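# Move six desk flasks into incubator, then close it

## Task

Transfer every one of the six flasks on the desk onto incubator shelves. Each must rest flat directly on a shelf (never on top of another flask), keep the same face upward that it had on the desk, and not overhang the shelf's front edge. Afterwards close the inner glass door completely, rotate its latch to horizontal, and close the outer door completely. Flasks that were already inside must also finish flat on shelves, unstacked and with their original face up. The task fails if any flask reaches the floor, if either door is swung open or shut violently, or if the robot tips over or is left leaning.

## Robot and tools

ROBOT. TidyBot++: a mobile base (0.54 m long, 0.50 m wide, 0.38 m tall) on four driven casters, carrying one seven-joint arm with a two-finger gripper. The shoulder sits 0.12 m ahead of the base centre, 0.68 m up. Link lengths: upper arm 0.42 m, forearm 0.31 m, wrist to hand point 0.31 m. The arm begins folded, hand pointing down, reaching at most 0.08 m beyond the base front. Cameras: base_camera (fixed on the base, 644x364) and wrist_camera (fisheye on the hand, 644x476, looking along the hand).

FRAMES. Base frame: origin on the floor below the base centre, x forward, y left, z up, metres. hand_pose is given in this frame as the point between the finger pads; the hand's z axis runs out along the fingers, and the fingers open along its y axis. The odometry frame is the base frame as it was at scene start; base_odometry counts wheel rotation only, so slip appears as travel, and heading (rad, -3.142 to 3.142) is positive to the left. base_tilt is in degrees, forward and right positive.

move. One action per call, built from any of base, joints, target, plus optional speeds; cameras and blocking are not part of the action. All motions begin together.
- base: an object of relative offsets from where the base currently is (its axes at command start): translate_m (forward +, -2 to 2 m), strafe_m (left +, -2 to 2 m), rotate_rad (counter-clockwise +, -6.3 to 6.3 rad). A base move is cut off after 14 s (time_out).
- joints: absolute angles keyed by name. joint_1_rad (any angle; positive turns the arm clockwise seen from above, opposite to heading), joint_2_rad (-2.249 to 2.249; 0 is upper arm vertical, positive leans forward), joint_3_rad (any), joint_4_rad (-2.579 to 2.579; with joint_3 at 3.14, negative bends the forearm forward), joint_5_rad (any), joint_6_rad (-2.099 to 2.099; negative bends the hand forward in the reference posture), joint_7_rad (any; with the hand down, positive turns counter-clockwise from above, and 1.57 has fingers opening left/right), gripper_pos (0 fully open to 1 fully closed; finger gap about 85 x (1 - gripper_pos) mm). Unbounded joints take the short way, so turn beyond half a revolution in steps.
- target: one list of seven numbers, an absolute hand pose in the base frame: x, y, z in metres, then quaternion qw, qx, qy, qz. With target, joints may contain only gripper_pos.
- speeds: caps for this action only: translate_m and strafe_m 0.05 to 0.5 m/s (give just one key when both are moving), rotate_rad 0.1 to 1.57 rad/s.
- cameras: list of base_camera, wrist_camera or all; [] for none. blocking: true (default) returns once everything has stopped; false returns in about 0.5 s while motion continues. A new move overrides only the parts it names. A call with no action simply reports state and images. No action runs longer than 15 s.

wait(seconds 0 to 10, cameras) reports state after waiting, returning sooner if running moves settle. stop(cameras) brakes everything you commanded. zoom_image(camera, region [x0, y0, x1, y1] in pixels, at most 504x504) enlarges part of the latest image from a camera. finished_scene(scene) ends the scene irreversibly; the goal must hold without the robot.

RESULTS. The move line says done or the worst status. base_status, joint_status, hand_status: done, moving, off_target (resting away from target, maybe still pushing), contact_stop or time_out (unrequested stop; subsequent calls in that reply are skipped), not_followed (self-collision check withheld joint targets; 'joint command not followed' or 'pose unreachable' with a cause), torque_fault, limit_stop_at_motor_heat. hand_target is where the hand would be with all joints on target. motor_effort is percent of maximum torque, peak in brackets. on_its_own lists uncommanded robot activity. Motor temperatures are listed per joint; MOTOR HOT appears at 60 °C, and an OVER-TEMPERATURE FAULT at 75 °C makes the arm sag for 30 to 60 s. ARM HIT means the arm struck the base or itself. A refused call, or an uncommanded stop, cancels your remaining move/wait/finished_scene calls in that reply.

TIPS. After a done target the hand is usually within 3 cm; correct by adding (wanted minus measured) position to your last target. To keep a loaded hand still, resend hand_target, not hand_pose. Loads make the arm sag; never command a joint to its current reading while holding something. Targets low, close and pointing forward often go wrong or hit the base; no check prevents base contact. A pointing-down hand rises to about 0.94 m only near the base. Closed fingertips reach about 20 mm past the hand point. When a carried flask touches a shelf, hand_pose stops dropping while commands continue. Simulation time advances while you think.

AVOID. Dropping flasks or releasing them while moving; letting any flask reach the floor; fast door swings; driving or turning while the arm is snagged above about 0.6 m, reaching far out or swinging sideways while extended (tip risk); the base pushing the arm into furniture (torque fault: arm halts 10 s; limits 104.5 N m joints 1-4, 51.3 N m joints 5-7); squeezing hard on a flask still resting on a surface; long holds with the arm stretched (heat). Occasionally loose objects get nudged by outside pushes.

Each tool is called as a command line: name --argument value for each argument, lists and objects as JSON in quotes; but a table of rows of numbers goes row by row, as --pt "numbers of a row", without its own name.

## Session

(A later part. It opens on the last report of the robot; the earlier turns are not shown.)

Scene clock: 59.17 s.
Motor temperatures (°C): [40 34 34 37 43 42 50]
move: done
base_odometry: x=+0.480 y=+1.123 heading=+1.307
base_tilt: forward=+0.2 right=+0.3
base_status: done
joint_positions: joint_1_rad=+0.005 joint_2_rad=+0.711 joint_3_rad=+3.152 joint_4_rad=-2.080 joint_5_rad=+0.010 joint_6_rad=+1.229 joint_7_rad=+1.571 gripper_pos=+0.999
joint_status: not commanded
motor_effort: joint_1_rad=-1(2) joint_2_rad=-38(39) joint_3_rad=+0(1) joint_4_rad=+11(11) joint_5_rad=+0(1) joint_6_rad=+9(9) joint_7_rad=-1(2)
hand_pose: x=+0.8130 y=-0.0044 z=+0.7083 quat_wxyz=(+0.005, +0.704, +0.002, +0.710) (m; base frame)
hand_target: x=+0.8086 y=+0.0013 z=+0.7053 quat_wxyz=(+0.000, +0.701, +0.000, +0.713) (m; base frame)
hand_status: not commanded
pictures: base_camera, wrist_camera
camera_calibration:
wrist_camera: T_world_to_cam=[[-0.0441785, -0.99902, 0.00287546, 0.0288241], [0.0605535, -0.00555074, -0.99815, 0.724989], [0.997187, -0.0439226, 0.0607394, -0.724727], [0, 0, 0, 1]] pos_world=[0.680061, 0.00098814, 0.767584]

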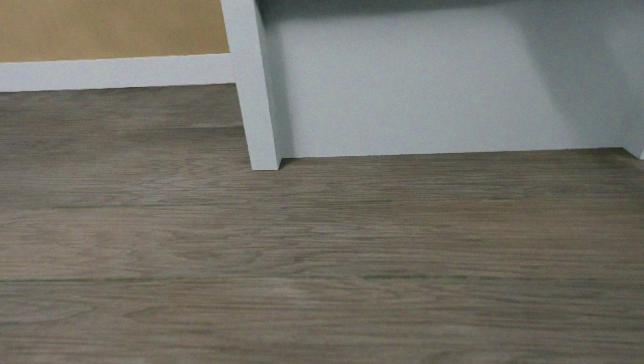

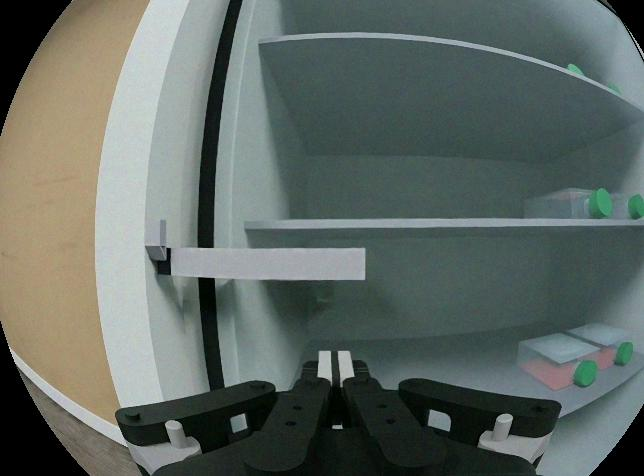

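move --base '{"translate_m":0.03}' --speeds '{"translate_m":0.1}' --cameras '[]'

move --joints '{"joint_2_rad":0.585,"joint_4_rad":-2.07,"joint_6_rad":1.06}' --cameras '["wrist_camera"]'

move --joints '{"joint_2_rad":0.49,"joint_4_rad":-2.036,"joint_6_rad":0.94}' --cameras '["wrist_camera"]'

Scene clock: 60.47 s.
Motor temperatures (°C): [40 34 34 37 43 42 50]
move: done
base_odometry: x=+0.487 y=+1.152 heading=+1.307
base_tilt: forward=+0.3 right=+0.3
base_status: done
joint_positions: joint_1_rad=+0.005 joint_2_rad=+0.711 joint_3_rad=+3.152 joint_4_rad=-2.080 joint_5_rad=+0.010 joint_6_rad=+1.229 joint_7_rad=+1.571 gripper_pos=+0.999
joint_status: not commanded
motor_effort: joint_1_rad=-1(1) joint_2_rad=-37(39) joint_3_rad=+0(1) joint_4_rad=+10(12) joint_5_rad=-1(1) joint_6_rad=+9(9) joint_7_rad=-1(1)
hand_pose: x=+0.8130 y=-0.0044 z=+0.7083 quat_wxyz=(+0.005, +0.704, +0.002, +0.710) (m; base frame)
hand_target: x=+0.8086 y=+0.0013 z=+0.7053 quat_wxyz=(+0.000, +0.701, +0.000, +0.713) (m; base frame)
hand_status: not commanded
pictures: none
No camera images: "cameras" was empty.

Scene clock: 61.50 s.
Motor temperatures (°C): [40 34 34 37 43 42 50]
move: done
base_odometry: x=+0.487 y=+1.152 heading=+1.307
base_tilt: forward=+0.3 right=+0.3
base_status: not commanded
joint_positions: joint_1_rad=+0.005 joint_2_rad=+0.607 joint_3_rad=+3.152 joint_4_rad=-2.080 joint_5_rad=+0.010 joint_6_rad=+1.099 joint_7_rad=+1.571 gripper_pos=+0.999
joint_status: all done
motor_effort: joint_1_rad=-1(1) joint_2_rad=-36(40) joint_3_rad=+0(1) joint_4_rad=+12(16) joint_5_rad=+1(1) joint_6_rad=+9(13) joint_7_rad=-1(1)
hand_pose: x=+0.8084 y=-0.0047 z=+0.7392 quat_wxyz=(+0.005, +0.713, +0.002, +0.701) (m; base frame)
hand_target: x=+0.8095 y=+0.0013 z=+0.7472 quat_wxyz=(+0.000, +0.716, +0.000, +0.699) (m; base frame)
hand_status: not commanded
pictures: wrist_camera
camera_calibration:
wrist_camera: T_world_to_cam=[[-0.0453846, -0.998961, 0.00403364, 0.0282801], [0.0334356, -0.00555455, -0.999425, 0.778928], [0.99841, -0.0452236, 0.0336529, -0.702997], [0, 0, 0, 1]] pos_world=[0.677119, 0.000785172, 0.802025]

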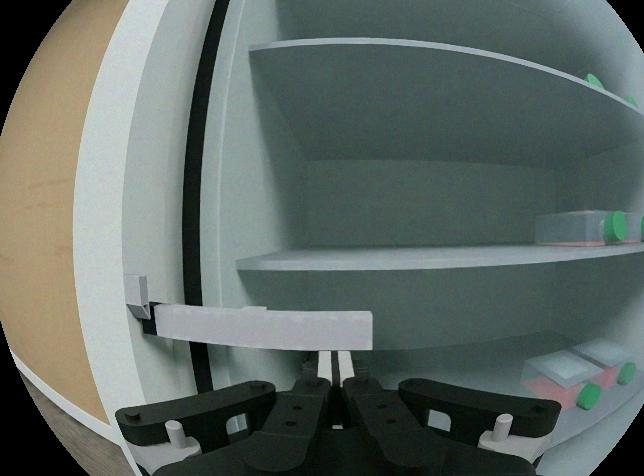

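Scene clock: 62.73 s.
Motor temperatures (°C): [40 34 34 37 43 42 50]
move: done
base_odometry: x=+0.487 y=+1.152 heading=+1.307
base_tilt: forward=+0.3 right=+0.3
base_status: not commanded
joint_positions: joint_1_rad=+0.005 joint_2_rad=+0.506 joint_3_rad=+3.152 joint_4_rad=-2.060 joint_5_rad=+0.010 joint_6_rad=+0.982 joint_7_rad=+1.571 gripper_pos=+0.999
joint_status: all done
motor_effort: joint_1_rad=+0(1) joint_2_rad=-35(39) joint_3_rad=+0(1) joint_4_rad=+14(16) joint_5_rad=+0(1) joint_6_rad=+9(12) joint_7_rad=-1(1)
hand_pose: x=+0.8054 y=-0.0051 z=+0.7816 quat_wxyz=(+0.006, +0.712, +0.001, +0.702) (m; base frame)
hand_target: x=+0.8098 y=+0.0013 z=+0.7917 quat_wxyz=(+0.000, +0.712, +0.000, +0.702) (m; base frame)
hand_status: not commanded
pictures: wrist_camera
camera_calibration:
wrist_camera: T_world_to_cam=[[-0.0465071, -0.99891, 0.00401849, 0.0285328], [0.0373265, -0.00575785, -0.999287, 0.818179], [0.99822, -0.0463239, 0.0375536, -0.70438], [0, 0, 0, 1]] pos_world=[0.673913, 0.00058305, 0.843933]

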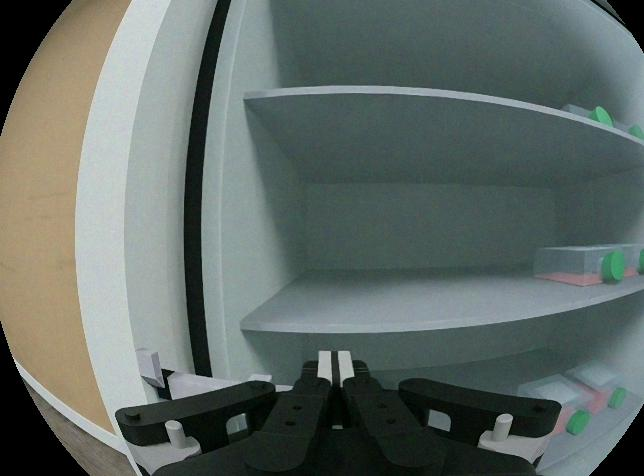

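zoom_image --camera "wrist_camera" --region '[120, 300, 480, 470]'

Scaled by 1.400.

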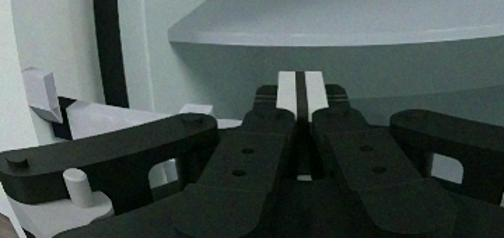

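move --joints '{"joint_2_rad":0.72,"joint_4_rad":-2.095,"joint_6_rad":1.26}' --cameras '[]'

move --base '{"translate_m":0.028}' --speeds '{"translate_m":0.08}' --cameras '["wrist_camera"]'

move --joints '{"joint_2_rad":0.585,"joint_4_rad":-2.07,"joint_6_rad":1.06}' --cameras '["wrist_camera"]'

Scene clock: 64.33 s.
Motor temperatures (°C): [40 34 34 37 43 42 50]
move: off_target
base_odometry: x=+0.487 y=+1.152 heading=+1.307
base_tilt: forward=+0.2 right=+0.3
base_status: not commanded
joint_positions: joint_1_rad=+0.005 joint_2_rad=+0.645 joint_3_rad=+3.152 joint_4_rad=-2.060 joint_5_rad=+0.010 joint_6_rad=+1.267 joint_7_rad=+1.571 gripper_pos=+0.999
joint_status: joint_2_rad off_target (ended at +0.645, target +0.720); the others done
motor_effort: joint_1_rad=-1(1) joint_2_rad=-28(35) joint_3_rad=+0(0) joint_4_rad=+8(14) joint_5_rad=+0(1) joint_6_rad=+2(9) joint_7_rad=-1(1)
hand_pose: x=+0.8135 y=-0.0042 z=+0.7739 quat_wxyz=(+0.005, +0.659, +0.002, +0.752) (m; base frame)
hand_target: x=+0.8085 y=+0.0013 z=+0.7053 quat_wxyz=(+0.000, +0.701, +0.000, +0.713) (m; base frame)
hand_status: not commanded
pictures: none
No camera images: "cameras" was empty.

Scene clock: 65.27 s.
Motor temperatures (°C): [40 34 34 37 43 42 50]
move: done
base_odometry: x=+0.494 y=+1.179 heading=+1.307
base_tilt: forward=+0.2 right=+0.3
base_status: done
joint_positions: joint_1_rad=+0.005 joint_2_rad=+0.646 joint_3_rad=+3.152 joint_4_rad=-2.071 joint_5_rad=+0.010 joint_6_rad=+1.292 joint_7_rad=+1.571 gripper_pos=+0.999
joint_status: not commanded
motor_effort: joint_1_rad=+0(2) joint_2_rad=-24(28) joint_3_rad=+0(1) joint_4_rad=+6(17) joint_5_rad=+0(1) joint_6_rad=+0(4) joint_7_rad=-1(1)
hand_pose: x=+0.8100 y=-0.0041 z=+0.7764 quat_wxyz=(+0.005, +0.654, +0.002, +0.757) (m; base frame)
hand_target: x=+0.8085 y=+0.0013 z=+0.7053 quat_wxyz=(+0.000, +0.701, +0.000, +0.713) (m; base frame)
hand_status: not commanded
pictures: wrist_camera
camera_calibration:
wrist_camera: T_world_to_cam=[[-0.0434701, -0.999052, -0.00252717, 0.0323905], [0.196065, -0.00605062, -0.980572, 0.66968], [0.979627, -0.0431211, 0.196142, -0.816788], [0, 0, 0, 1]] pos_world=[0.670255, 0.00119095, 0.816958]

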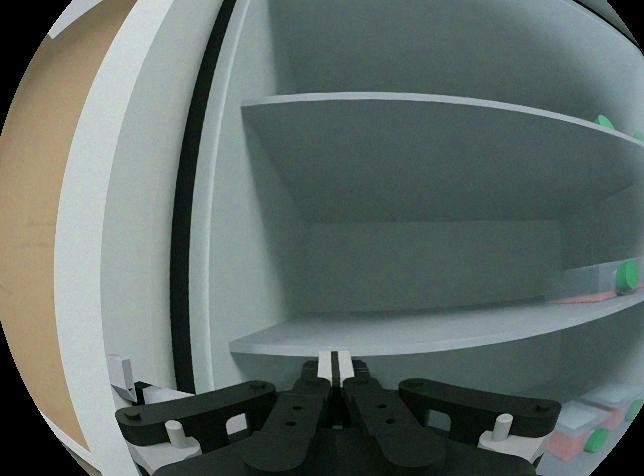

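Scene clock: 66.30 s.
Motor temperatures (°C): [40 34 34 37 43 42 50]
move: done
base_odometry: x=+0.494 y=+1.179 heading=+1.307
base_tilt: forward=+0.2 right=+0.3
base_status: not commanded
joint_positions: joint_1_rad=+0.005 joint_2_rad=+0.575 joint_3_rad=+3.152 joint_4_rad=-2.068 joint_5_rad=+0.010 joint_6_rad=+1.128 joint_7_rad=+1.571 gripper_pos=+0.999
joint_status: all done
motor_effort: joint_1_rad=+0(0) joint_2_rad=-29(29) joint_3_rad=+1(1) joint_4_rad=+10(10) joint_5_rad=+0(1) joint_6_rad=+4(4) joint_7_rad=-1(2)
hand_pose: x=+0.8090 y=-0.0046 z=+0.7761 quat_wxyz=(+0.005, +0.687, +0.002, +0.726) (m; base frame)
hand_target: x=+0.8095 y=+0.0013 z=+0.7472 quat_wxyz=(+0.000, +0.716, +0.000, +0.699) (m; base frame)
hand_status: not commanded
pictures: wrist_camera
camera_calibration:
wrist_camera: T_world_to_cam=[[-0.0452017, -0.998977, 0.00112482, 0.0303951], [0.106857, -0.00595455, -0.994257, 0.752361], [0.993246, -0.0448219, 0.107017, -0.757601], [0, 0, 0, 1]] pos_world=[0.673464, 0.000886871, 0.829081]

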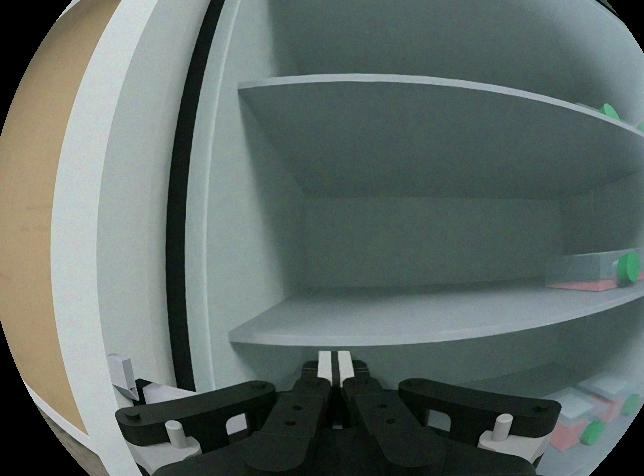

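move --joints '{"joint_2_rad":0.49,"joint_4_rad":-2.036,"joint_6_rad":0.94}' --cameras '[]'

move --base '{"translate_m":-0.09}' --speeds '{"translate_m":0.2}' --cameras '[]'

move --joints '{"joint_2_rad":0.72,"joint_4_rad":-2.095,"joint_6_rad":1.26}' --cameras '["wrist_camera"]'

move --base '{"translate_m":0.09}' --speeds '{"translate_m":0.1}' --cameras '["wrist_camera"]'

Scene clock: 67.43 s.
Motor temperatures (°C): [40 34 34 37 43 42 50]
move: done
base_odometry: x=+0.494 y=+1.179 heading=+1.307
base_tilt: forward=+0.2 right=+0.3
base_status: not commanded
joint_positions: joint_1_rad=+0.005 joint_2_rad=+0.515 joint_3_rad=+3.152 joint_4_rad=-2.059 joint_5_rad=+0.010 joint_6_rad=+0.983 joint_7_rad=+1.571 gripper_pos=+0.999
joint_status: all done
motor_effort: joint_1_rad=+0(1) joint_2_rad=-35(35) joint_3_rad=+0(1) joint_4_rad=+13(15) joint_5_rad=+0(1) joint_6_rad=+8(9) joint_7_rad=-1(1)
hand_pose: x=+0.8065 y=-0.0051 z=+0.7764 quat_wxyz=(+0.006, +0.714, +0.002, +0.700) (m; base frame)
hand_target: x=+0.8098 y=+0.0013 z=+0.7917 quat_wxyz=(+0.000, +0.712, +0.000, +0.702) (m; base frame)
hand_status: not commanded
pictures: none
No camera images: "cameras" was empty.

Scene clock: 68.57 s.
Motor temperatures (°C): [40 34 34 37 43 42 50]
move: done
base_odometry: x=+0.471 y=+1.092 heading=+1.307
base_tilt: forward=+0.2 right=+0.3
base_status: done
joint_positions: joint_1_rad=+0.005 joint_2_rad=+0.508 joint_3_rad=+3.152 joint_4_rad=-2.058 joint_5_rad=+0.010 joint_6_rad=+0.982 joint_7_rad=+1.571 gripper_pos=+0.999
joint_status: not commanded
motor_effort: joint_1_rad=-1(1) joint_2_rad=-34(37) joint_3_rad=-1(1) joint_4_rad=+13(15) joint_5_rad=+0(1) joint_6_rad=+8(9) joint_7_rad=-1(1)
hand_pose: x=+0.8062 y=-0.0051 z=+0.7816 quat_wxyz=(+0.006, +0.712, +0.001, +0.702) (m; base frame)
hand_target: x=+0.8098 y=+0.0013 z=+0.7917 quat_wxyz=(+0.000, +0.712, +0.000, +0.702) (m; base frame)
hand_status: not commanded
pictures: none
No camera images: "cameras" was empty.

Scene clock: 70.13 s.
Motor temperatures (°C): [40 34 34 37 43 42 50]
move: done
base_odometry: x=+0.471 y=+1.092 heading=+1.307
base_tilt: forward=+0.2 right=+0.3
base_status: not commanded
joint_positions: joint_1_rad=+0.005 joint_2_rad=+0.710 joint_3_rad=+3.152 joint_4_rad=-2.075 joint_5_rad=+0.010 joint_6_rad=+1.225 joint_7_rad=+1.571 gripper_pos=+0.999
joint_status: all done
motor_effort: joint_1_rad=+0(1) joint_2_rad=-37(40) joint_3_rad=+0(1) joint_4_rad=+11(14) joint_5_rad=+0(1) joint_6_rad=+9(10) joint_7_rad=-1(2)
hand_pose: x=+0.8144 y=-0.0044 z=+0.7097 quat_wxyz=(+0.005, +0.703, +0.002, +0.711) (m; base frame)
hand_target: x=+0.8086 y=+0.0013 z=+0.7053 quat_wxyz=(+0.000, +0.701, +0.000, +0.713) (m; base frame)
hand_status: not commanded
pictures: wrist_camera
camera_calibration:
wrist_camera: T_world_to_cam=[[-0.0441831, -0.999019, 0.00281349, 0.0289246], [0.0619552, -0.00555086, -0.998063, 0.724996], [0.9971, -0.0439233, 0.0621397, -0.727005], [0, 0, 0, 1]] pos_world=[0.681258, 0.000988139, 0.768687]

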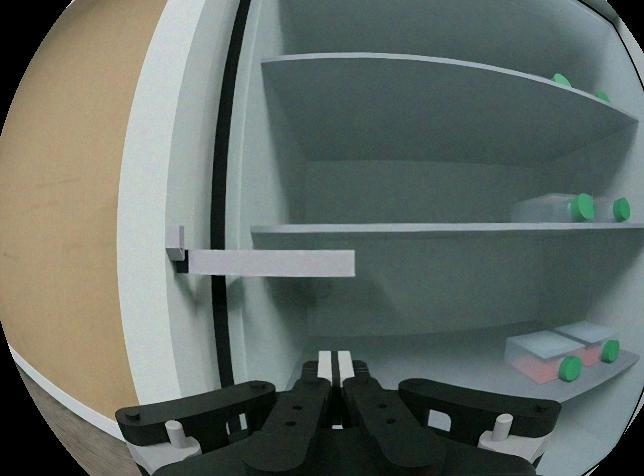

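Scene clock: 71.50 s.
Motor temperatures (°C): [40 34 34 37 43 42 50]
move: done
base_odometry: x=+0.494 y=+1.180 heading=+1.308
base_tilt: forward=+0.3 right=+0.3
base_status: done
joint_positions: joint_1_rad=+0.005 joint_2_rad=+0.710 joint_3_rad=+3.152 joint_4_rad=-2.078 joint_5_rad=+0.010 joint_6_rad=+1.228 joint_7_rad=+1.571 gripper_pos=+0.999
joint_status: not commanded
motor_effort: joint_1_rad=+0(1) joint_2_rad=-37(39) joint_3_rad=+0(1) joint_4_rad=+11(14) joint_5_rad=+1(1) joint_6_rad=+9(10) joint_7_rad=+0(2)
hand_pose: x=+0.8134 y=-0.0044 z=+0.7092 quat_wxyz=(+0.005, +0.703, +0.002, +0.711) (m; base frame)
hand_target: x=+0.8086 y=+0.0013 z=+0.7053 quat_wxyz=(+0.000, +0.701, +0.000, +0.713) (m; base frame)
hand_status: not commanded
pictures: wrist_camera
camera_calibration:
wrist_camera: T_world_to_cam=[[-0.0441832, -0.999019, 0.00283047, 0.028873], [0.061656, -0.00555464, -0.998082, 0.72487], [0.997119, -0.0439239, 0.0618409, -0.725867], [0, 0, 0, 1]] pos_world=[0.680359, 0.000988145, 0.768286]

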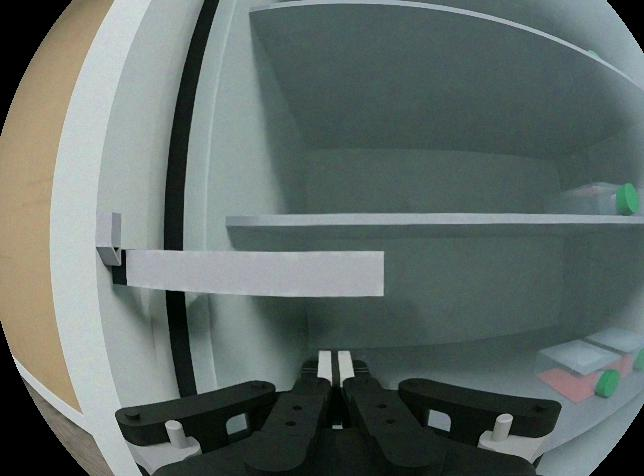

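move --joints '{"joint_2_rad":0.585,"joint_4_rad":-2.07,"joint_6_rad":1.06}' --cameras '["wrist_camera"]'

move --joints '{"joint_2_rad":0.53,"joint_4_rad":-2.05,"joint_6_rad":0.99}' --cameras '["wrist_camera"]'

Scene clock: 72.97 s.
Motor temperatures (°C): [40 34 34 37 43 42 50]
move: done
base_odometry: x=+0.494 y=+1.180 heading=+1.308
base_tilt: forward=+0.3 right=+0.3
base_status: not commanded
joint_positions: joint_1_rad=+0.005 joint_2_rad=+0.610 joint_3_rad=+3.152 joint_4_rad=-2.078 joint_5_rad=+0.010 joint_6_rad=+1.097 joint_7_rad=+1.571 gripper_pos=+0.999
joint_status: all done
motor_effort: joint_1_rad=+0(1) joint_2_rad=-36(39) joint_3_rad=+0(1) joint_4_rad=+12(15) joint_5_rad=+0(1) joint_6_rad=+9(13) joint_7_rad=-1(1)
hand_pose: x=+0.8090 y=-0.0047 z=+0.7380 quat_wxyz=(+0.005, +0.714, +0.002, +0.700) (m; base frame)
hand_target: x=+0.8095 y=+0.0013 z=+0.7472 quat_wxyz=(+0.000, +0.716, +0.000, +0.699) (m; base frame)
hand_status: not commanded
pictures: wrist_camera
camera_calibration:
wrist_camera: T_world_to_cam=[[-0.0453755, -0.998962, 0.0041191, 0.0282411], [0.031633, -0.00555811, -0.999484, 0.77927], [0.998469, -0.0452218, 0.0318523, -0.702267], [0, 0, 0, 1]] pos_world=[0.677823, 0.000785184, 0.80112]

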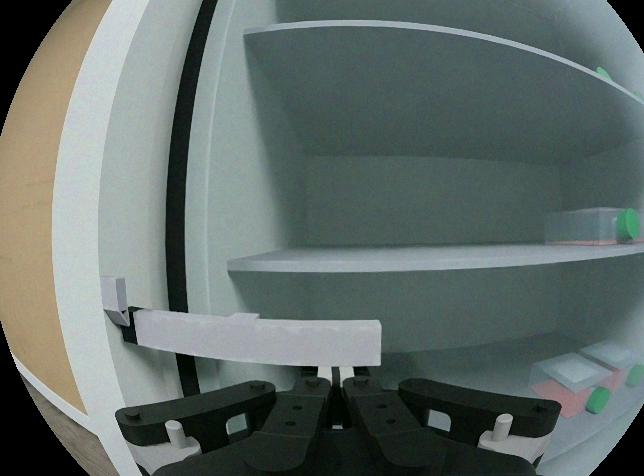

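Scene clock: 73.73 s.
Motor temperatures (°C): [40 34 34 37 43 42 50]
move: off_target
base_odometry: x=+0.494 y=+1.180 heading=+1.308
base_tilt: forward=+0.3 right=+0.3
base_status: not commanded
joint_positions: joint_1_rad=+0.005 joint_2_rad=+0.572 joint_3_rad=+3.152 joint_4_rad=-2.078 joint_5_rad=+0.010 joint_6_rad=+1.015 joint_7_rad=+1.571 gripper_pos=+0.999
joint_status: joint_2_rad off_target (ended at +0.572, target +0.530); the others done
motor_effort: joint_1_rad=-1(1) joint_2_rad=-38(39) joint_3_rad=+0(1) joint_4_rad=+14(14) joint_5_rad=+1(1) joint_6_rad=+11(11) joint_7_rad=-2(2)
hand_pose: x=+0.8058 y=-0.0050 z=+0.7384 quat_wxyz=(+0.005, +0.729, +0.002, +0.684) (m; base frame)
hand_target: x=+0.8104 y=+0.0013 z=+0.7728 quat_wxyz=(+0.000, +0.714, +0.000, +0.700) (m; base frame)
hand_status: not commanded
pictures: wrist_camera
camera_calibration:
wrist_camera: T_world_to_cam=[[-0.0459531, -0.998926, 0.00593777, 0.0270229], [-0.012694, -0.00535963, -0.999905, 0.815748], [0.998863, -0.0460241, -0.012434, -0.666673], [0, 0, 0, 1]] pos_world=[0.677512, 0.000682961, 0.80722]

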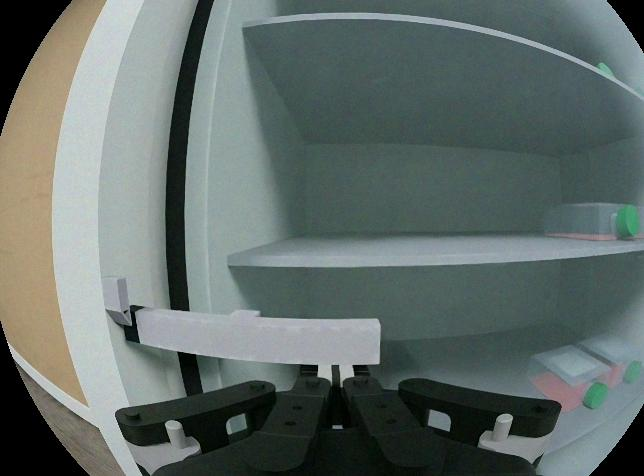

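move --joints '{"joint_2_rad":0.46,"joint_4_rad":-2.03,"joint_6_rad":0.98}' --cameras '["wrist_camera"]'

Scene clock: 74.67 s.
Motor temperatures (°C): [40 34 34 37 43 42 50]
move: off_target
base_odometry: x=+0.494 y=+1.180 heading=+1.308
base_tilt: forward=+0.3 right=+0.3
base_status: not commanded
joint_positions: joint_1_rad=+0.005 joint_2_rad=+0.549 joint_3_rad=+3.152 joint_4_rad=-2.078 joint_5_rad=+0.010 joint_6_rad=+0.968 joint_7_rad=+1.571 gripper_pos=+0.999
joint_status: joint_2_rad off_target (ended at +0.549, target +0.460); joint_4_rad off_target (ended at -2.078, target -2.030); the others done
motor_effort: joint_1_rad=+0(1) joint_2_rad=-47(47) joint_3_rad=+0(1) joint_4_rad=+20(20) joint_5_rad=+0(1) joint_6_rad=+17(17) joint_7_rad=-1(1)
hand_pose: x=+0.8034 y=-0.0051 z=+0.7394 quat_wxyz=(+0.005, +0.738, +0.001, +0.675) (m; base frame)
hand_target: x=+0.8072 y=+0.0013 z=+0.8278 quat_wxyz=(+0.000, +0.685, +0.000, +0.728) (m; base frame)
hand_status: not commanded
pictures: wrist_camera
camera_calibration:
wrist_camera: T_world_to_cam=[[-0.0462977, -0.998903, 0.00697417, 0.0262594], [-0.0371137, -0.00525675, -0.999297, 0.835917], [0.998238, -0.046524, -0.0368296, -0.645757], [0, 0, 0, 1]] pos_world=[0.676859, 0.000581615, 0.811363]

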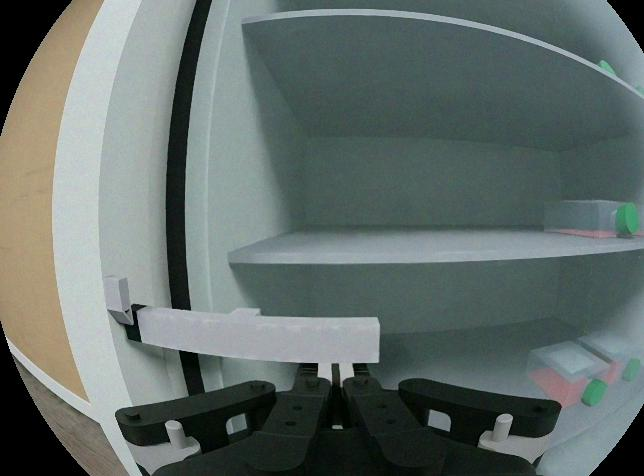

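zoom_image --camera "wrist_camera" --region '[80, 250, 280, 380]'

Scaled by 2.520.

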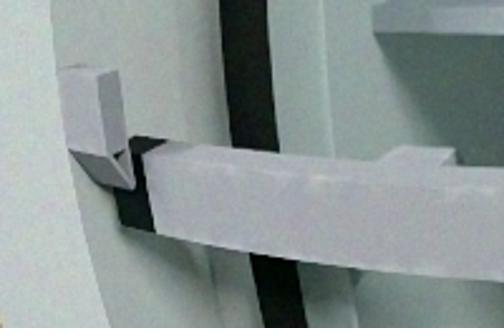

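move --joints '{"joint_2_rad":0.38,"joint_4_rad":-1.98,"joint_6_rad":1.0}' --cameras '["wrist_camera"]'

Scene clock: 76.27 s.
Motor temperatures (°C): [40 34 34 37 43 42 50]
move: done
base_odometry: x=+0.494 y=+1.180 heading=+1.308
base_tilt: forward=+0.2 right=+0.3
base_status: not commanded
joint_positions: joint_1_rad=+0.005 joint_2_rad=+0.373 joint_3_rad=+3.152 joint_4_rad=-1.984 joint_5_rad=+0.010 joint_6_rad=+1.015 joint_7_rad=+1.571 gripper_pos=+0.999
joint_status: all done
motor_effort: joint_1_rad=+0(3) joint_2_rad=-33(55) joint_3_rad=+0(2) joint_4_rad=+15(25) joint_5_rad=+0(2) joint_6_rad=+9(22) joint_7_rad=+0(1)
hand_pose: x=+0.7977 y=-0.0049 z=+0.9219 quat_wxyz=(+0.006, +0.622, +0.002, +0.783) (m; base frame)
hand_target: x=+0.8009 y=+0.0013 z=+0.9146 quat_wxyz=(+0.000, +0.629, +0.000, +0.778) (m; base frame)
hand_status: not commanded
pictures: wrist_camera
camera_calibration:
wrist_camera: T_world_to_cam=[[-0.0456377, -0.998944, -0.00527358, 0.0356924], [0.276408, -0.00755465, -0.961011, 0.732604], [0.959956, -0.045316, 0.276461, -0.891528], [0, 0, 0, 1]] pos_world=[0.654959, 0.000788855, 0.950701]

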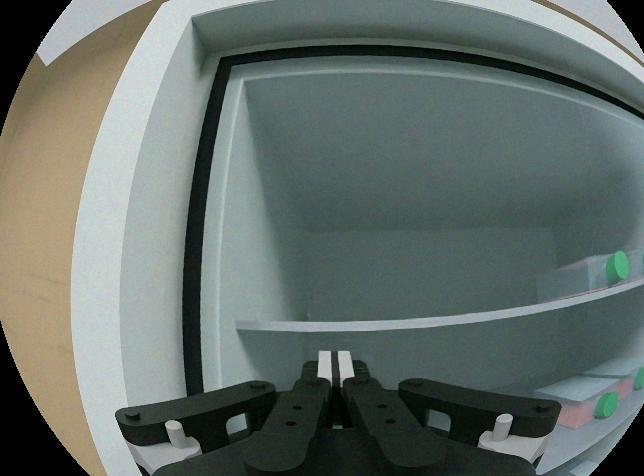

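move --base '{"translate_m":-0.12}' --speeds '{"translate_m":0.25}' --joints '{"joint_2_rad":0.49,"joint_4_rad":-2.036,"joint_6_rad":0.94}' --cameras '["wrist_camera"]'

Scene clock: 77.67 s.
Motor temperatures (°C): [40 34 34 37 43 42 50]
move: done
base_odometry: x=+0.463 y=+1.063 heading=+1.308
base_tilt: forward=+0.2 right=+0.3
base_status: done
joint_positions: joint_1_rad=+0.005 joint_2_rad=+0.479 joint_3_rad=+3.152 joint_4_rad=-2.026 joint_5_rad=+0.010 joint_6_rad=+0.975 joint_7_rad=+1.571 gripper_pos=+0.999
joint_status: all done
motor_effort: joint_1_rad=-1(2) joint_2_rad=-34(37) joint_3_rad=+0(1) joint_4_rad=+15(17) joint_5_rad=+0(1) joint_6_rad=+9(10) joint_7_rad=-1(2)
hand_pose: x=+0.8110 y=-0.0051 z=+0.8153 quat_wxyz=(+0.006, +0.692, +0.002, +0.722) (m; base frame)
hand_target: x=+0.8098 y=+0.0013 z=+0.7917 quat_wxyz=(+0.000, +0.712, +0.000, +0.702) (m; base frame)
hand_status: not commanded
pictures: wrist_camera
camera_calibration:
wrist_camera: T_world_to_cam=[[-0.0465121, -0.998916, 0.00205124, 0.0302503], [0.0926348, -0.00635791, -0.99568, 0.803856], [0.994613, -0.0461212, 0.09283, -0.753313], [0, 0, 0, 1]] pos_world=[0.676197, 0.000584683, 0.870251]

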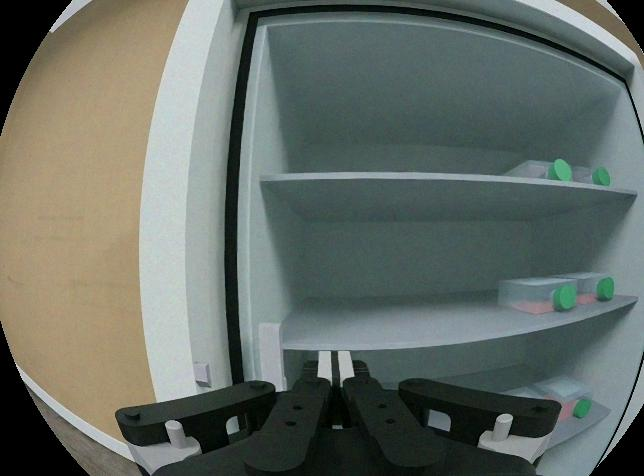

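move --base '{"strafe_m":0.044}' --joints '{"joint_2_rad":0.53,"joint_4_rad":-2.07,"joint_6_rad":1.02,"gripper_pos":0.3}' --cameras '["wrist_camera"]'

move --base '{"translate_m":0.105}' --speeds '{"translate_m":0.15}' --cameras '["wrist_camera"]'

move --joints '{"gripper_pos":1.0}' --cameras '["wrist_camera"]'

Scene clock: 78.97 s.
Motor temperatures (°C): [40 34 34 37 43 42 50]
move: done
base_odometry: x=+0.420 y=+1.075 heading=+1.308
base_tilt: forward=+0.2 right=+0.3
base_status: done
joint_positions: joint_1_rad=-0.002 joint_2_rad=+0.512 joint_3_rad=+3.151 joint_4_rad=-2.050 joint_5_rad=+0.010 joint_6_rad=+1.015 joint_7_rad=+1.571 gripper_pos=+0.300
joint_status: all done
motor_effort: joint_1_rad=+0(4) joint_2_rad=-35(36) joint_3_rad=+0(3) joint_4_rad=+14(15) joint_5_rad=+0(2) joint_6_rad=+9(10) joint_7_rad=-1(1)
hand_pose: x=+0.8086 y=+0.0003 z=+0.7926 quat_wxyz=(+0.003, +0.699, +0.004, +0.715) (m; base frame)
hand_target: x=+0.8050 y=+0.0013 z=+0.7726 quat_wxyz=(+0.000, +0.710, +0.000, +0.704) (m; base frame)
hand_status: not commanded
pictures: wrist_camera
camera_calibration:
wrist_camera: T_world_to_cam=[[-0.038502, -0.999256, 0.00225964, 0.0289543], [0.0746887, -0.00513278, -0.997194, 0.79716], [0.996463, -0.0382252, 0.0748308, -0.735747], [0, 0, 0, 1]] pos_world=[0.67472, 0.00490031, 0.849914]

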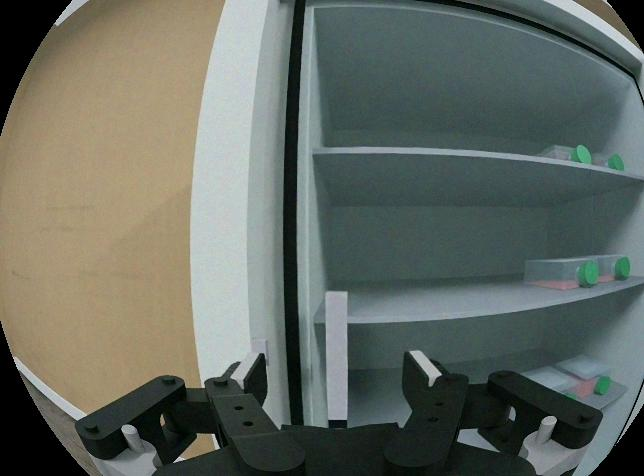

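Scene clock: 80.27 s.
Motor temperatures (°C): [40 34 34 37 43 42 50]
move: done
base_odometry: x=+0.448 y=+1.176 heading=+1.308
base_tilt: forward=+0.3 right=+0.3
base_status: done
joint_positions: joint_1_rad=-0.002 joint_2_rad=+0.515 joint_3_rad=+3.151 joint_4_rad=-2.051 joint_5_rad=+0.010 joint_6_rad=+1.015 joint_7_rad=+1.571 gripper_pos=+0.300
joint_status: not commanded
motor_effort: joint_1_rad=+0(1) joint_2_rad=-35(37) joint_3_rad=+0(1) joint_4_rad=+14(15) joint_5_rad=+1(1) joint_6_rad=+9(9) joint_7_rad=-2(2)
hand_pose: x=+0.8087 y=+0.0003 z=+0.7908 quat_wxyz=(+0.003, +0.700, +0.004, +0.714) (m; base frame)
hand_target: x=+0.8050 y=+0.0013 z=+0.7726 quat_wxyz=(+0.000, +0.710, +0.000, +0.704) (m; base frame)
hand_status: not commanded
pictures: wrist_camera
camera_calibration:
wrist_camera: T_world_to_cam=[[-0.0384954, -0.999256, 0.00236386, 0.0288763], [0.0719875, -0.0051327, -0.997392, 0.797728], [0.996662, -0.0382249, 0.0721315, -0.73379], [0, 0, 0, 1]] pos_world=[0.675026, 0.00490031, 0.848508]

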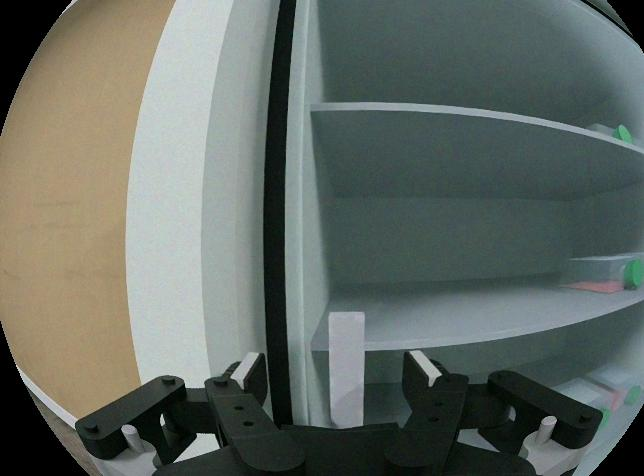

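Scene clock: 81.37 s.
Motor temperatures (°C): [40 34 34 37 43 42 50]
move: done
base_odometry: x=+0.448 y=+1.176 heading=+1.308
base_tilt: forward=+0.2 right=+0.3
base_status: not commanded
joint_positions: joint_1_rad=+0.005 joint_2_rad=+0.515 joint_3_rad=+3.152 joint_4_rad=-2.051 joint_5_rad=+0.006 joint_6_rad=+1.015 joint_7_rad=+1.571 gripper_pos=+0.999
joint_status: all done
motor_effort: joint_1_rad=+0(8) joint_2_rad=-34(35) joint_3_rad=+0(6) joint_4_rad=+13(14) joint_5_rad=+1(5) joint_6_rad=+9(9) joint_7_rad=-1(1)
hand_pose: x=+0.8086 y=-0.0064 z=+0.7908 quat_wxyz=(+0.006, +0.700, +0.000, +0.714) (m; base frame)
hand_target: x=+0.8050 y=+0.0013 z=+0.7726 quat_wxyz=(+0.000, +0.710, +0.000, +0.704) (m; base frame)
hand_status: not commanded
pictures: wrist_camera
camera_calibration:
wrist_camera: T_world_to_cam=[[-0.0499058, -0.998754, 0.000676642, 0.0327874], [0.0719017, -0.00426852, -0.997403, 0.797769], [0.996162, -0.0497275, 0.0720252, -0.733588], [0, 0, 0, 1]] pos_world=[0.675048, -0.00032766, 0.848512]

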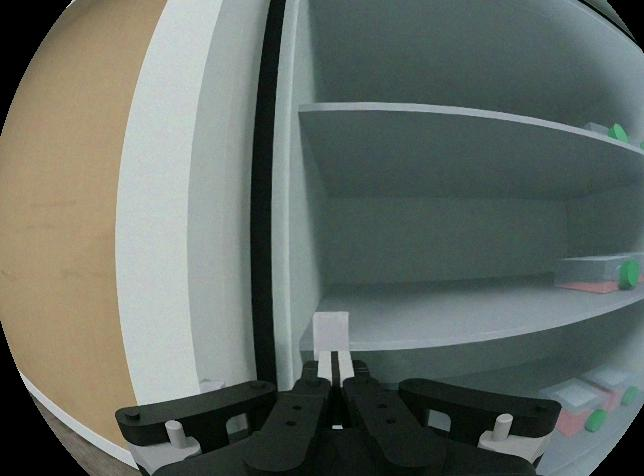

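move --joints '{"gripper_pos":0.4}' --cameras '[]'

move --base '{"translate_m":0.03}' --speeds '{"translate_m":0.08}' --cameras '[]'

move --joints '{"gripper_pos":1.0}' --cameras '["wrist_camera"]'

Scene clock: 82.40 s.
Motor temperatures (°C): [40 34 34 37 43 42 50]
move: done
base_odometry: x=+0.448 y=+1.176 heading=+1.308
base_tilt: forward=+0.3 right=+0.3
base_status: not commanded
joint_positions: joint_1_rad=+0.005 joint_2_rad=+0.515 joint_3_rad=+3.152 joint_4_rad=-2.051 joint_5_rad=+0.006 joint_6_rad=+1.015 joint_7_rad=+1.571 gripper_pos=+0.400
joint_status: all done
motor_effort: joint_1_rad=-1(1) joint_2_rad=-35(35) joint_3_rad=+0(0) joint_4_rad=+13(15) joint_5_rad=+1(1) joint_6_rad=+9(9) joint_7_rad=-1(1)
hand_pose: x=+0.8086 y=-0.0064 z=+0.7908 quat_wxyz=(+0.006, +0.700, +0.000, +0.714) (m; base frame)
hand_target: x=+0.8050 y=+0.0013 z=+0.7726 quat_wxyz=(+0.000, +0.710, +0.000, +0.704) (m; base frame)
hand_status: not commanded
pictures: none
No camera images: "cameras" was empty.

Scene clock: 83.30 s.
Motor temperatures (°C): [40 34 34 37 43 42 50]
move: done
base_odometry: x=+0.455 y=+1.206 heading=+1.308
base_tilt: forward=+0.2 right=+0.3
base_status: done
joint_positions: joint_1_rad=+0.005 joint_2_rad=+0.515 joint_3_rad=+3.152 joint_4_rad=-2.052 joint_5_rad=+0.006 joint_6_rad=+1.015 joint_7_rad=+1.571 gripper_pos=+0.400
joint_status: not commanded
motor_effort: joint_1_rad=-1(1) joint_2_rad=-35(37) joint_3_rad=+0(1) joint_4_rad=+13(15) joint_5_rad=+1(1) joint_6_rad=+9(9) joint_7_rad=-1(2)
hand_pose: x=+0.8085 y=-0.0064 z=+0.7899 quat_wxyz=(+0.006, +0.700, +0.000, +0.714) (m; base frame)
hand_target: x=+0.8050 y=+0.0013 z=+0.7726 quat_wxyz=(+0.000, +0.710, +0.000, +0.704) (m; base frame)
hand_status: not commanded
pictures: none
No camera images: "cameras" was empty.

Scene clock: 84.17 s.
Motor temperatures (°C): [40 34 34 37 43 42 50]
move: off_target
base_odometry: x=+0.455 y=+1.205 heading=+1.308
base_tilt: forward=+0.2 right=+0.3
base_status: not commanded
joint_positions: joint_1_rad=+0.005 joint_2_rad=+0.515 joint_3_rad=+3.151 joint_4_rad=-2.054 joint_5_rad=+0.006 joint_6_rad=+1.016 joint_7_rad=+1.571 gripper_pos=+0.843
joint_status: gripper_pos off_target (ended at +0.843, target +1.000)
motor_effort: joint_1_rad=-1(3) joint_2_rad=-33(35) joint_3_rad=-1(3) joint_4_rad=+14(16) joint_5_rad=+1(2) joint_6_rad=+7(9) joint_7_rad=-2(2)
hand_pose: x=+0.8080 y=-0.0057 z=+0.7891 quat_wxyz=(+0.006, +0.701, +0.000, +0.713) (m; base frame)
hand_target: x=+0.8050 y=+0.0013 z=+0.7726 quat_wxyz=(+0.000, +0.710, +0.000, +0.704) (m; base frame)
hand_status: not commanded
pictures: wrist_camera
camera_calibration:
wrist_camera: T_world_to_cam=[[-0.048884, -0.998804, 0.000593542, 0.0326458], [0.06891, -0.00396546, -0.997615, 0.798702], [0.996424, -0.0487265, 0.0690215, -0.730607], [0, 0, 0, 1]] pos_world=[0.674552, 0.000174047, 0.847206]

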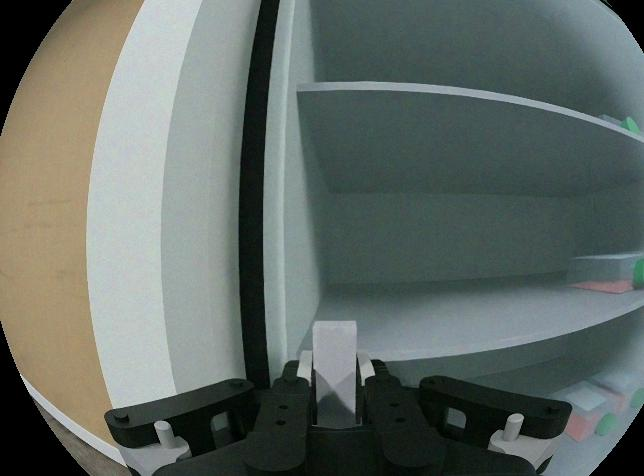

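move --base '{"translate_m":-0.0466,"strafe_m":-0.0894,"rotate_rad":0.1}' --speeds '{"translate_m":0.1,"rotate_rad":0.1}' --cameras '["wrist_camera"]'

move --base '{"translate_m":-0.084,"strafe_m":-0.183,"rotate_rad":0.2}' --speeds '{"translate_m":0.2,"rotate_rad":0.2}' --cameras '["wrist_camera"]'

move --base '{"translate_m":-0.084,"strafe_m":-0.183,"rotate_rad":0.2}' --speeds '{"translate_m":0.2,"rotate_rad":0.2}' --cameras '["wrist_camera"]'

Scene clock: 86.27 s.
Motor temperatures (°C): [40 34 34 37 43 42 50]
move: done
base_odometry: x=+0.530 y=+1.137 heading=+1.408
base_tilt: forward=+0.3 right=+0.3
base_status: done
joint_positions: joint_1_rad=+0.000 joint_2_rad=+0.515 joint_3_rad=+3.149 joint_4_rad=-2.055 joint_5_rad=+0.006 joint_6_rad=+1.016 joint_7_rad=+1.571 gripper_pos=+0.843
joint_status: not commanded
motor_effort: joint_1_rad=+1(6) joint_2_rad=-32(33) joint_3_rad=+1(5) joint_4_rad=+13(15) joint_5_rad=+0(5) joint_6_rad=+7(9) joint_7_rad=-1(2)
hand_pose: x=+0.8078 y=-0.0016 z=+0.7889 quat_wxyz=(+0.003, +0.701, +0.002, +0.713) (m; base frame)
hand_target: x=+0.8050 y=+0.0013 z=+0.7726 quat_wxyz=(+0.000, +0.710, +0.000, +0.704) (m; base frame)
hand_status: not commanded
pictures: wrist_camera
camera_calibration:
wrist_camera: T_world_to_cam=[[-0.0428961, -0.999079, -0.000597195, 0.0328138], [0.0685792, -0.00234815, -0.997643, 0.798872], [0.996723, -0.0428359, 0.0686168, -0.730113], [0, 0, 0, 1]] pos_world=[0.674342, 0.00338437, 0.847107]

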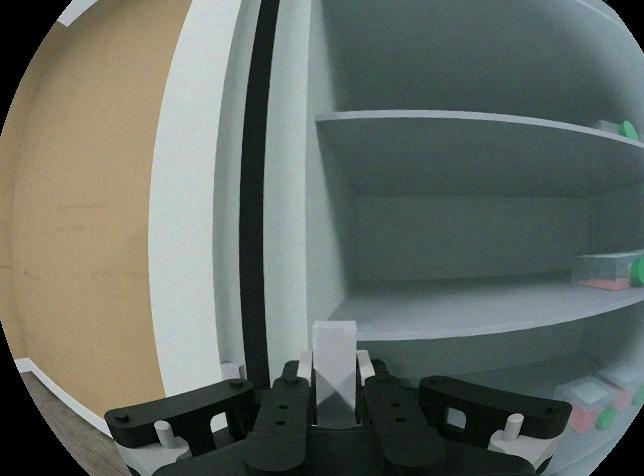

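Scene clock: 87.97 s.
Motor temperatures (°C): [40 34 34 37 43 42 50]
move: done
base_odometry: x=+0.697 y=+1.025 heading=+1.609
base_tilt: forward=+0.2 right=+0.3
base_status: done
joint_positions: joint_1_rad=-0.011 joint_2_rad=+0.515 joint_3_rad=+3.141 joint_4_rad=-2.055 joint_5_rad=+0.003 joint_6_rad=+1.017 joint_7_rad=+1.571 gripper_pos=+0.843
joint_status: not commanded
motor_effort: joint_1_rad=+3(7) joint_2_rad=-31(33) joint_3_rad=+3(6) joint_4_rad=+13(16) joint_5_rad=+0(6) joint_6_rad=+7(9) joint_7_rad=-1(2)
hand_pose: x=+0.8075 y=+0.0099 z=+0.7888 quat_wxyz=(-0.004, +0.701, +0.005, +0.713) (m; base frame)
hand_target: x=+0.8050 y=+0.0013 z=+0.7726 quat_wxyz=(+0.000, +0.710, +0.000, +0.704) (m; base frame)
hand_status: not commanded
pictures: wrist_camera
camera_calibration:
wrist_camera: T_world_to_cam=[[-0.0268153, -0.999623, -0.00595428, 0.0355198], [0.0685119, 0.00410463, -0.997642, 0.798791], [0.99729, -0.02716, 0.068376, -0.729763], [0, 0, 0, 1]] pos_world=[0.674011, 0.0124073, 0.847017]

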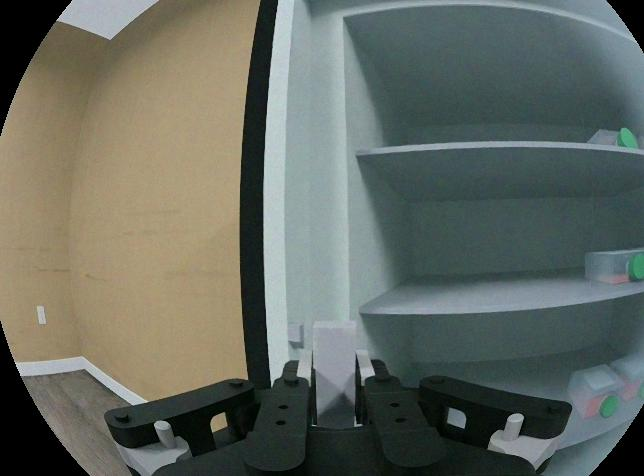

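Scene clock: 89.63 s.
Motor temperatures (°C): [40 34 34 37 43 42 50]
move: done
base_odometry: x=+0.883 y=+0.948 heading=+1.810
base_tilt: forward=+0.2 right=+0.3
base_status: done
joint_positions: joint_1_rad=-0.022 joint_2_rad=+0.515 joint_3_rad=+3.133 joint_4_rad=-2.055 joint_5_rad=+0.000 joint_6_rad=+1.017 joint_7_rad=+1.571 gripper_pos=+0.843
joint_status: not commanded
motor_effort: joint_1_rad=+5(8) joint_2_rad=-31(32) joint_3_rad=+4(7) joint_4_rad=+13(15) joint_5_rad=-1(6) joint_6_rad=+6(8) joint_7_rad=-1(2)
hand_pose: x=+0.8070 y=+0.0212 z=+0.7888 quat_wxyz=(-0.012, +0.701, +0.009, +0.713) (m; base frame)
hand_target: x=+0.8050 y=+0.0013 z=+0.7726 quat_wxyz=(+0.000, +0.710, +0.000, +0.704) (m; base frame)
hand_status: not commanded
pictures: wrist_camera
camera_calibration:
wrist_camera: T_world_to_cam=[[-0.0111047, -0.999868, -0.0118417, 0.038835], [0.0681668, 0.0110579, -0.997613, 0.798854], [0.997612, -0.0118854, 0.068035, -0.729347], [0, 0, 0, 1]] pos_world=[0.673582, 0.0213277, 0.847028]

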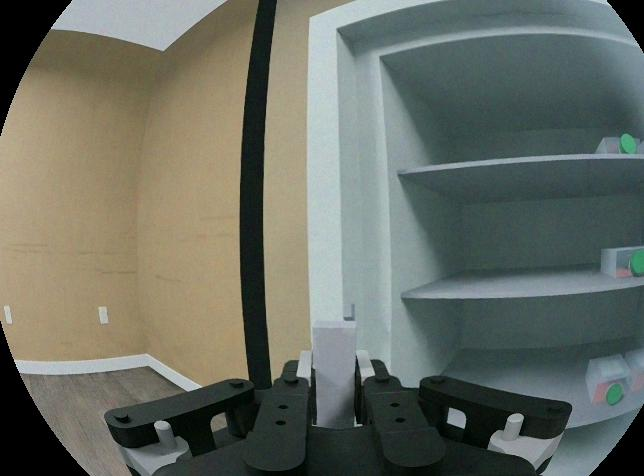

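move --joints '{"gripper_pos":0.4}' --cameras '[]'

move --base '{"translate_m":-0.2}' --speeds '{"translate_m":0.3}' --cameras '[]'

move --base '{"rotate_rad":-0.504}' --joints '{"gripper_pos":1.0}' --cameras '["base_camera","wrist_camera"]'

Scene clock: 91.07 s.
Motor temperatures (°C): [40 34 34 37 43 42 50]
move: done
base_odometry: x=+0.883 y=+0.948 heading=+1.810
base_tilt: forward=+0.2 right=+0.3
base_status: not commanded
joint_positions: joint_1_rad=-0.005 joint_2_rad=+0.518 joint_3_rad=+3.134 joint_4_rad=-2.055 joint_5_rad=+0.000 joint_6_rad=+1.017 joint_7_rad=+1.571 gripper_pos=+0.400
joint_status: all done
motor_effort: joint_1_rad=+0(6) joint_2_rad=-35(36) joint_3_rad=+0(5) joint_4_rad=+14(14) joint_5_rad=+0(3) joint_6_rad=+9(9) joint_7_rad=-1(1)
hand_pose: x=+0.8076 y=+0.0092 z=+0.7868 quat_wxyz=(-0.006, +0.702, +0.003, +0.712) (m; base frame)
hand_target: x=+0.8050 y=+0.0013 z=+0.7726 quat_wxyz=(+0.000, +0.710, +0.000, +0.704) (m; base frame)
hand_status: not commanded
pictures: none
No camera images: "cameras" was empty.

Scene clock: 92.60 s.
Motor temperatures (°C): [40 34 34 37 43 42 50]
move: done
base_odometry: x=+0.931 y=+0.753 heading=+1.810
base_tilt: forward=+0.3 right=+0.3
base_status: done
joint_positions: joint_1_rad=-0.005 joint_2_rad=+0.519 joint_3_rad=+3.134 joint_4_rad=-2.056 joint_5_rad=+0.000 joint_6_rad=+1.017 joint_7_rad=+1.571 gripper_pos=+0.400
joint_status: not commanded
motor_effort: joint_1_rad=+0(1) joint_2_rad=-34(37) joint_3_rad=+0(1) joint_4_rad=+13(15) joint_5_rad=+0(1) joint_6_rad=+8(9) joint_7_rad=-1(1)
hand_pose: x=+0.8075 y=+0.0092 z=+0.7863 quat_wxyz=(-0.006, +0.702, +0.003, +0.712) (m; base frame)
hand_target: x=+0.8050 y=+0.0013 z=+0.7726 quat_wxyz=(+0.000, +0.710, +0.000, +0.704) (m; base frame)
hand_status: not commanded
pictures: none
No camera images: "cameras" was empty.

Scene clock: 94.23 s.
Motor temperatures (°C): [40 34 34 37 43 42 50]
move: done
base_odometry: x=+0.931 y=+0.753 heading=+1.305
base_tilt: forward=+0.2 right=+0.3
base_status: done
joint_positions: joint_1_rad=+0.010 joint_2_rad=+0.519 joint_3_rad=+3.140 joint_4_rad=-2.056 joint_5_rad=+0.000 joint_6_rad=+1.017 joint_7_rad=+1.571 gripper_pos=+0.999
joint_status: all done
motor_effort: joint_1_rad=+0(5) joint_2_rad=-35(36) joint_3_rad=+0(3) joint_4_rad=+13(15) joint_5_rad=+1(3) joint_6_rad=+8(9) joint_7_rad=-1(1)
hand_pose: x=+0.8077 y=-0.0046 z=+0.7863 quat_wxyz=(+0.003, +0.702, -0.003, +0.712) (m; base frame)
hand_target: x=+0.8050 y=+0.0013 z=+0.7726 quat_wxyz=(+0.000, +0.710, +0.000, +0.704) (m; base frame)
hand_status: not commanded
pictures: base_camera, wrist_camera
camera_calibration:
wrist_camera: T_world_to_cam=[[-0.0491354, -0.998759, -0.00812784, 0.0407618], [0.0648864, 0.00492851, -0.99788, 0.799455], [0.996682, -0.0495586, 0.0645637, -0.726743], [0, 0, 0, 1]] pos_world=[0.674461, 0.000754699, 0.845013]

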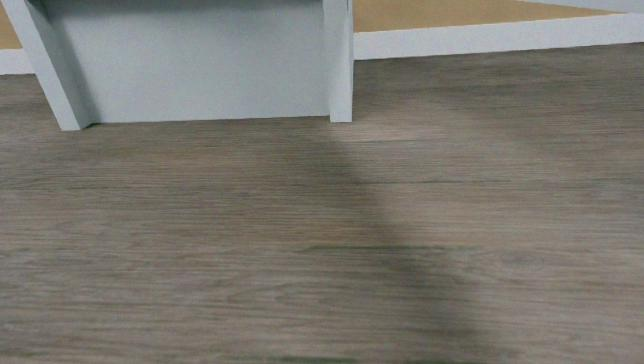

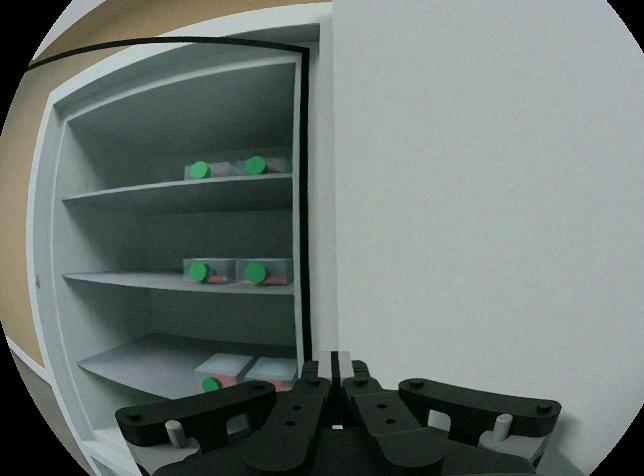

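move --base '{"translate_m":-0.11,"strafe_m":0.68}' --cameras '["base_camera","wrist_camera"]'

Scene clock: 97.20 s.
Motor temperatures (°C): [40 34 34 37 43 42 50]
move: done
base_odometry: x=+0.245 y=+0.825 heading=+1.305
base_tilt: forward=+0.3 right=+0.3
base_status: done
joint_positions: joint_1_rad=+0.004 joint_2_rad=+0.519 joint_3_rad=+3.140 joint_4_rad=-2.056 joint_5_rad=+0.000 joint_6_rad=+1.017 joint_7_rad=+1.571 gripper_pos=+0.999
joint_status: not commanded
motor_effort: joint_1_rad=-1(3) joint_2_rad=-35(36) joint_3_rad=+0(2) joint_4_rad=+13(15) joint_5_rad=+1(2) joint_6_rad=+9(9) joint_7_rad=-1(2)
hand_pose: x=+0.8077 y=-0.0008 z=+0.7863 quat_wxyz=(+0.001, +0.702, -0.001, +0.712) (m; base frame)
hand_target: x=+0.8050 y=+0.0013 z=+0.7726 quat_wxyz=(+0.000, +0.710, +0.000, +0.704) (m; base frame)
hand_status: not commanded
pictures: base_camera, wrist_camera
camera_calibration:
wrist_camera: T_world_to_cam=[[-0.0436238, -0.999014, -0.00818626, 0.0402022], [0.0648615, 0.00534466, -0.99788, 0.799456], [0.99694, -0.0440623, 0.0645645, -0.726775], [0, 0, 0, 1]] pos_world=[0.674451, 0.00386647, 0.845014]

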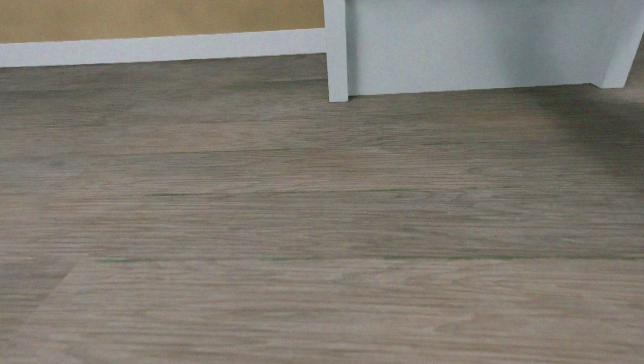

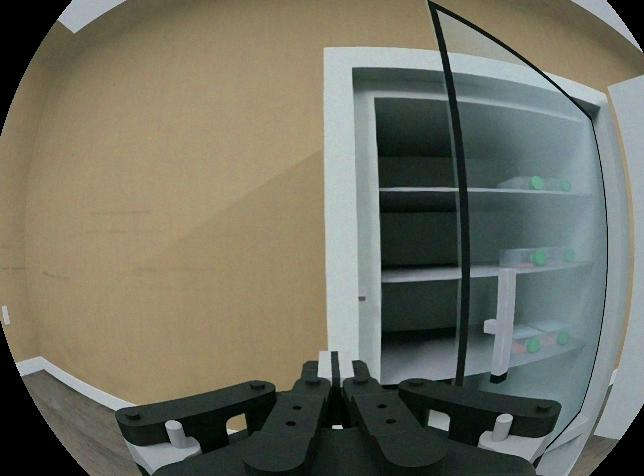

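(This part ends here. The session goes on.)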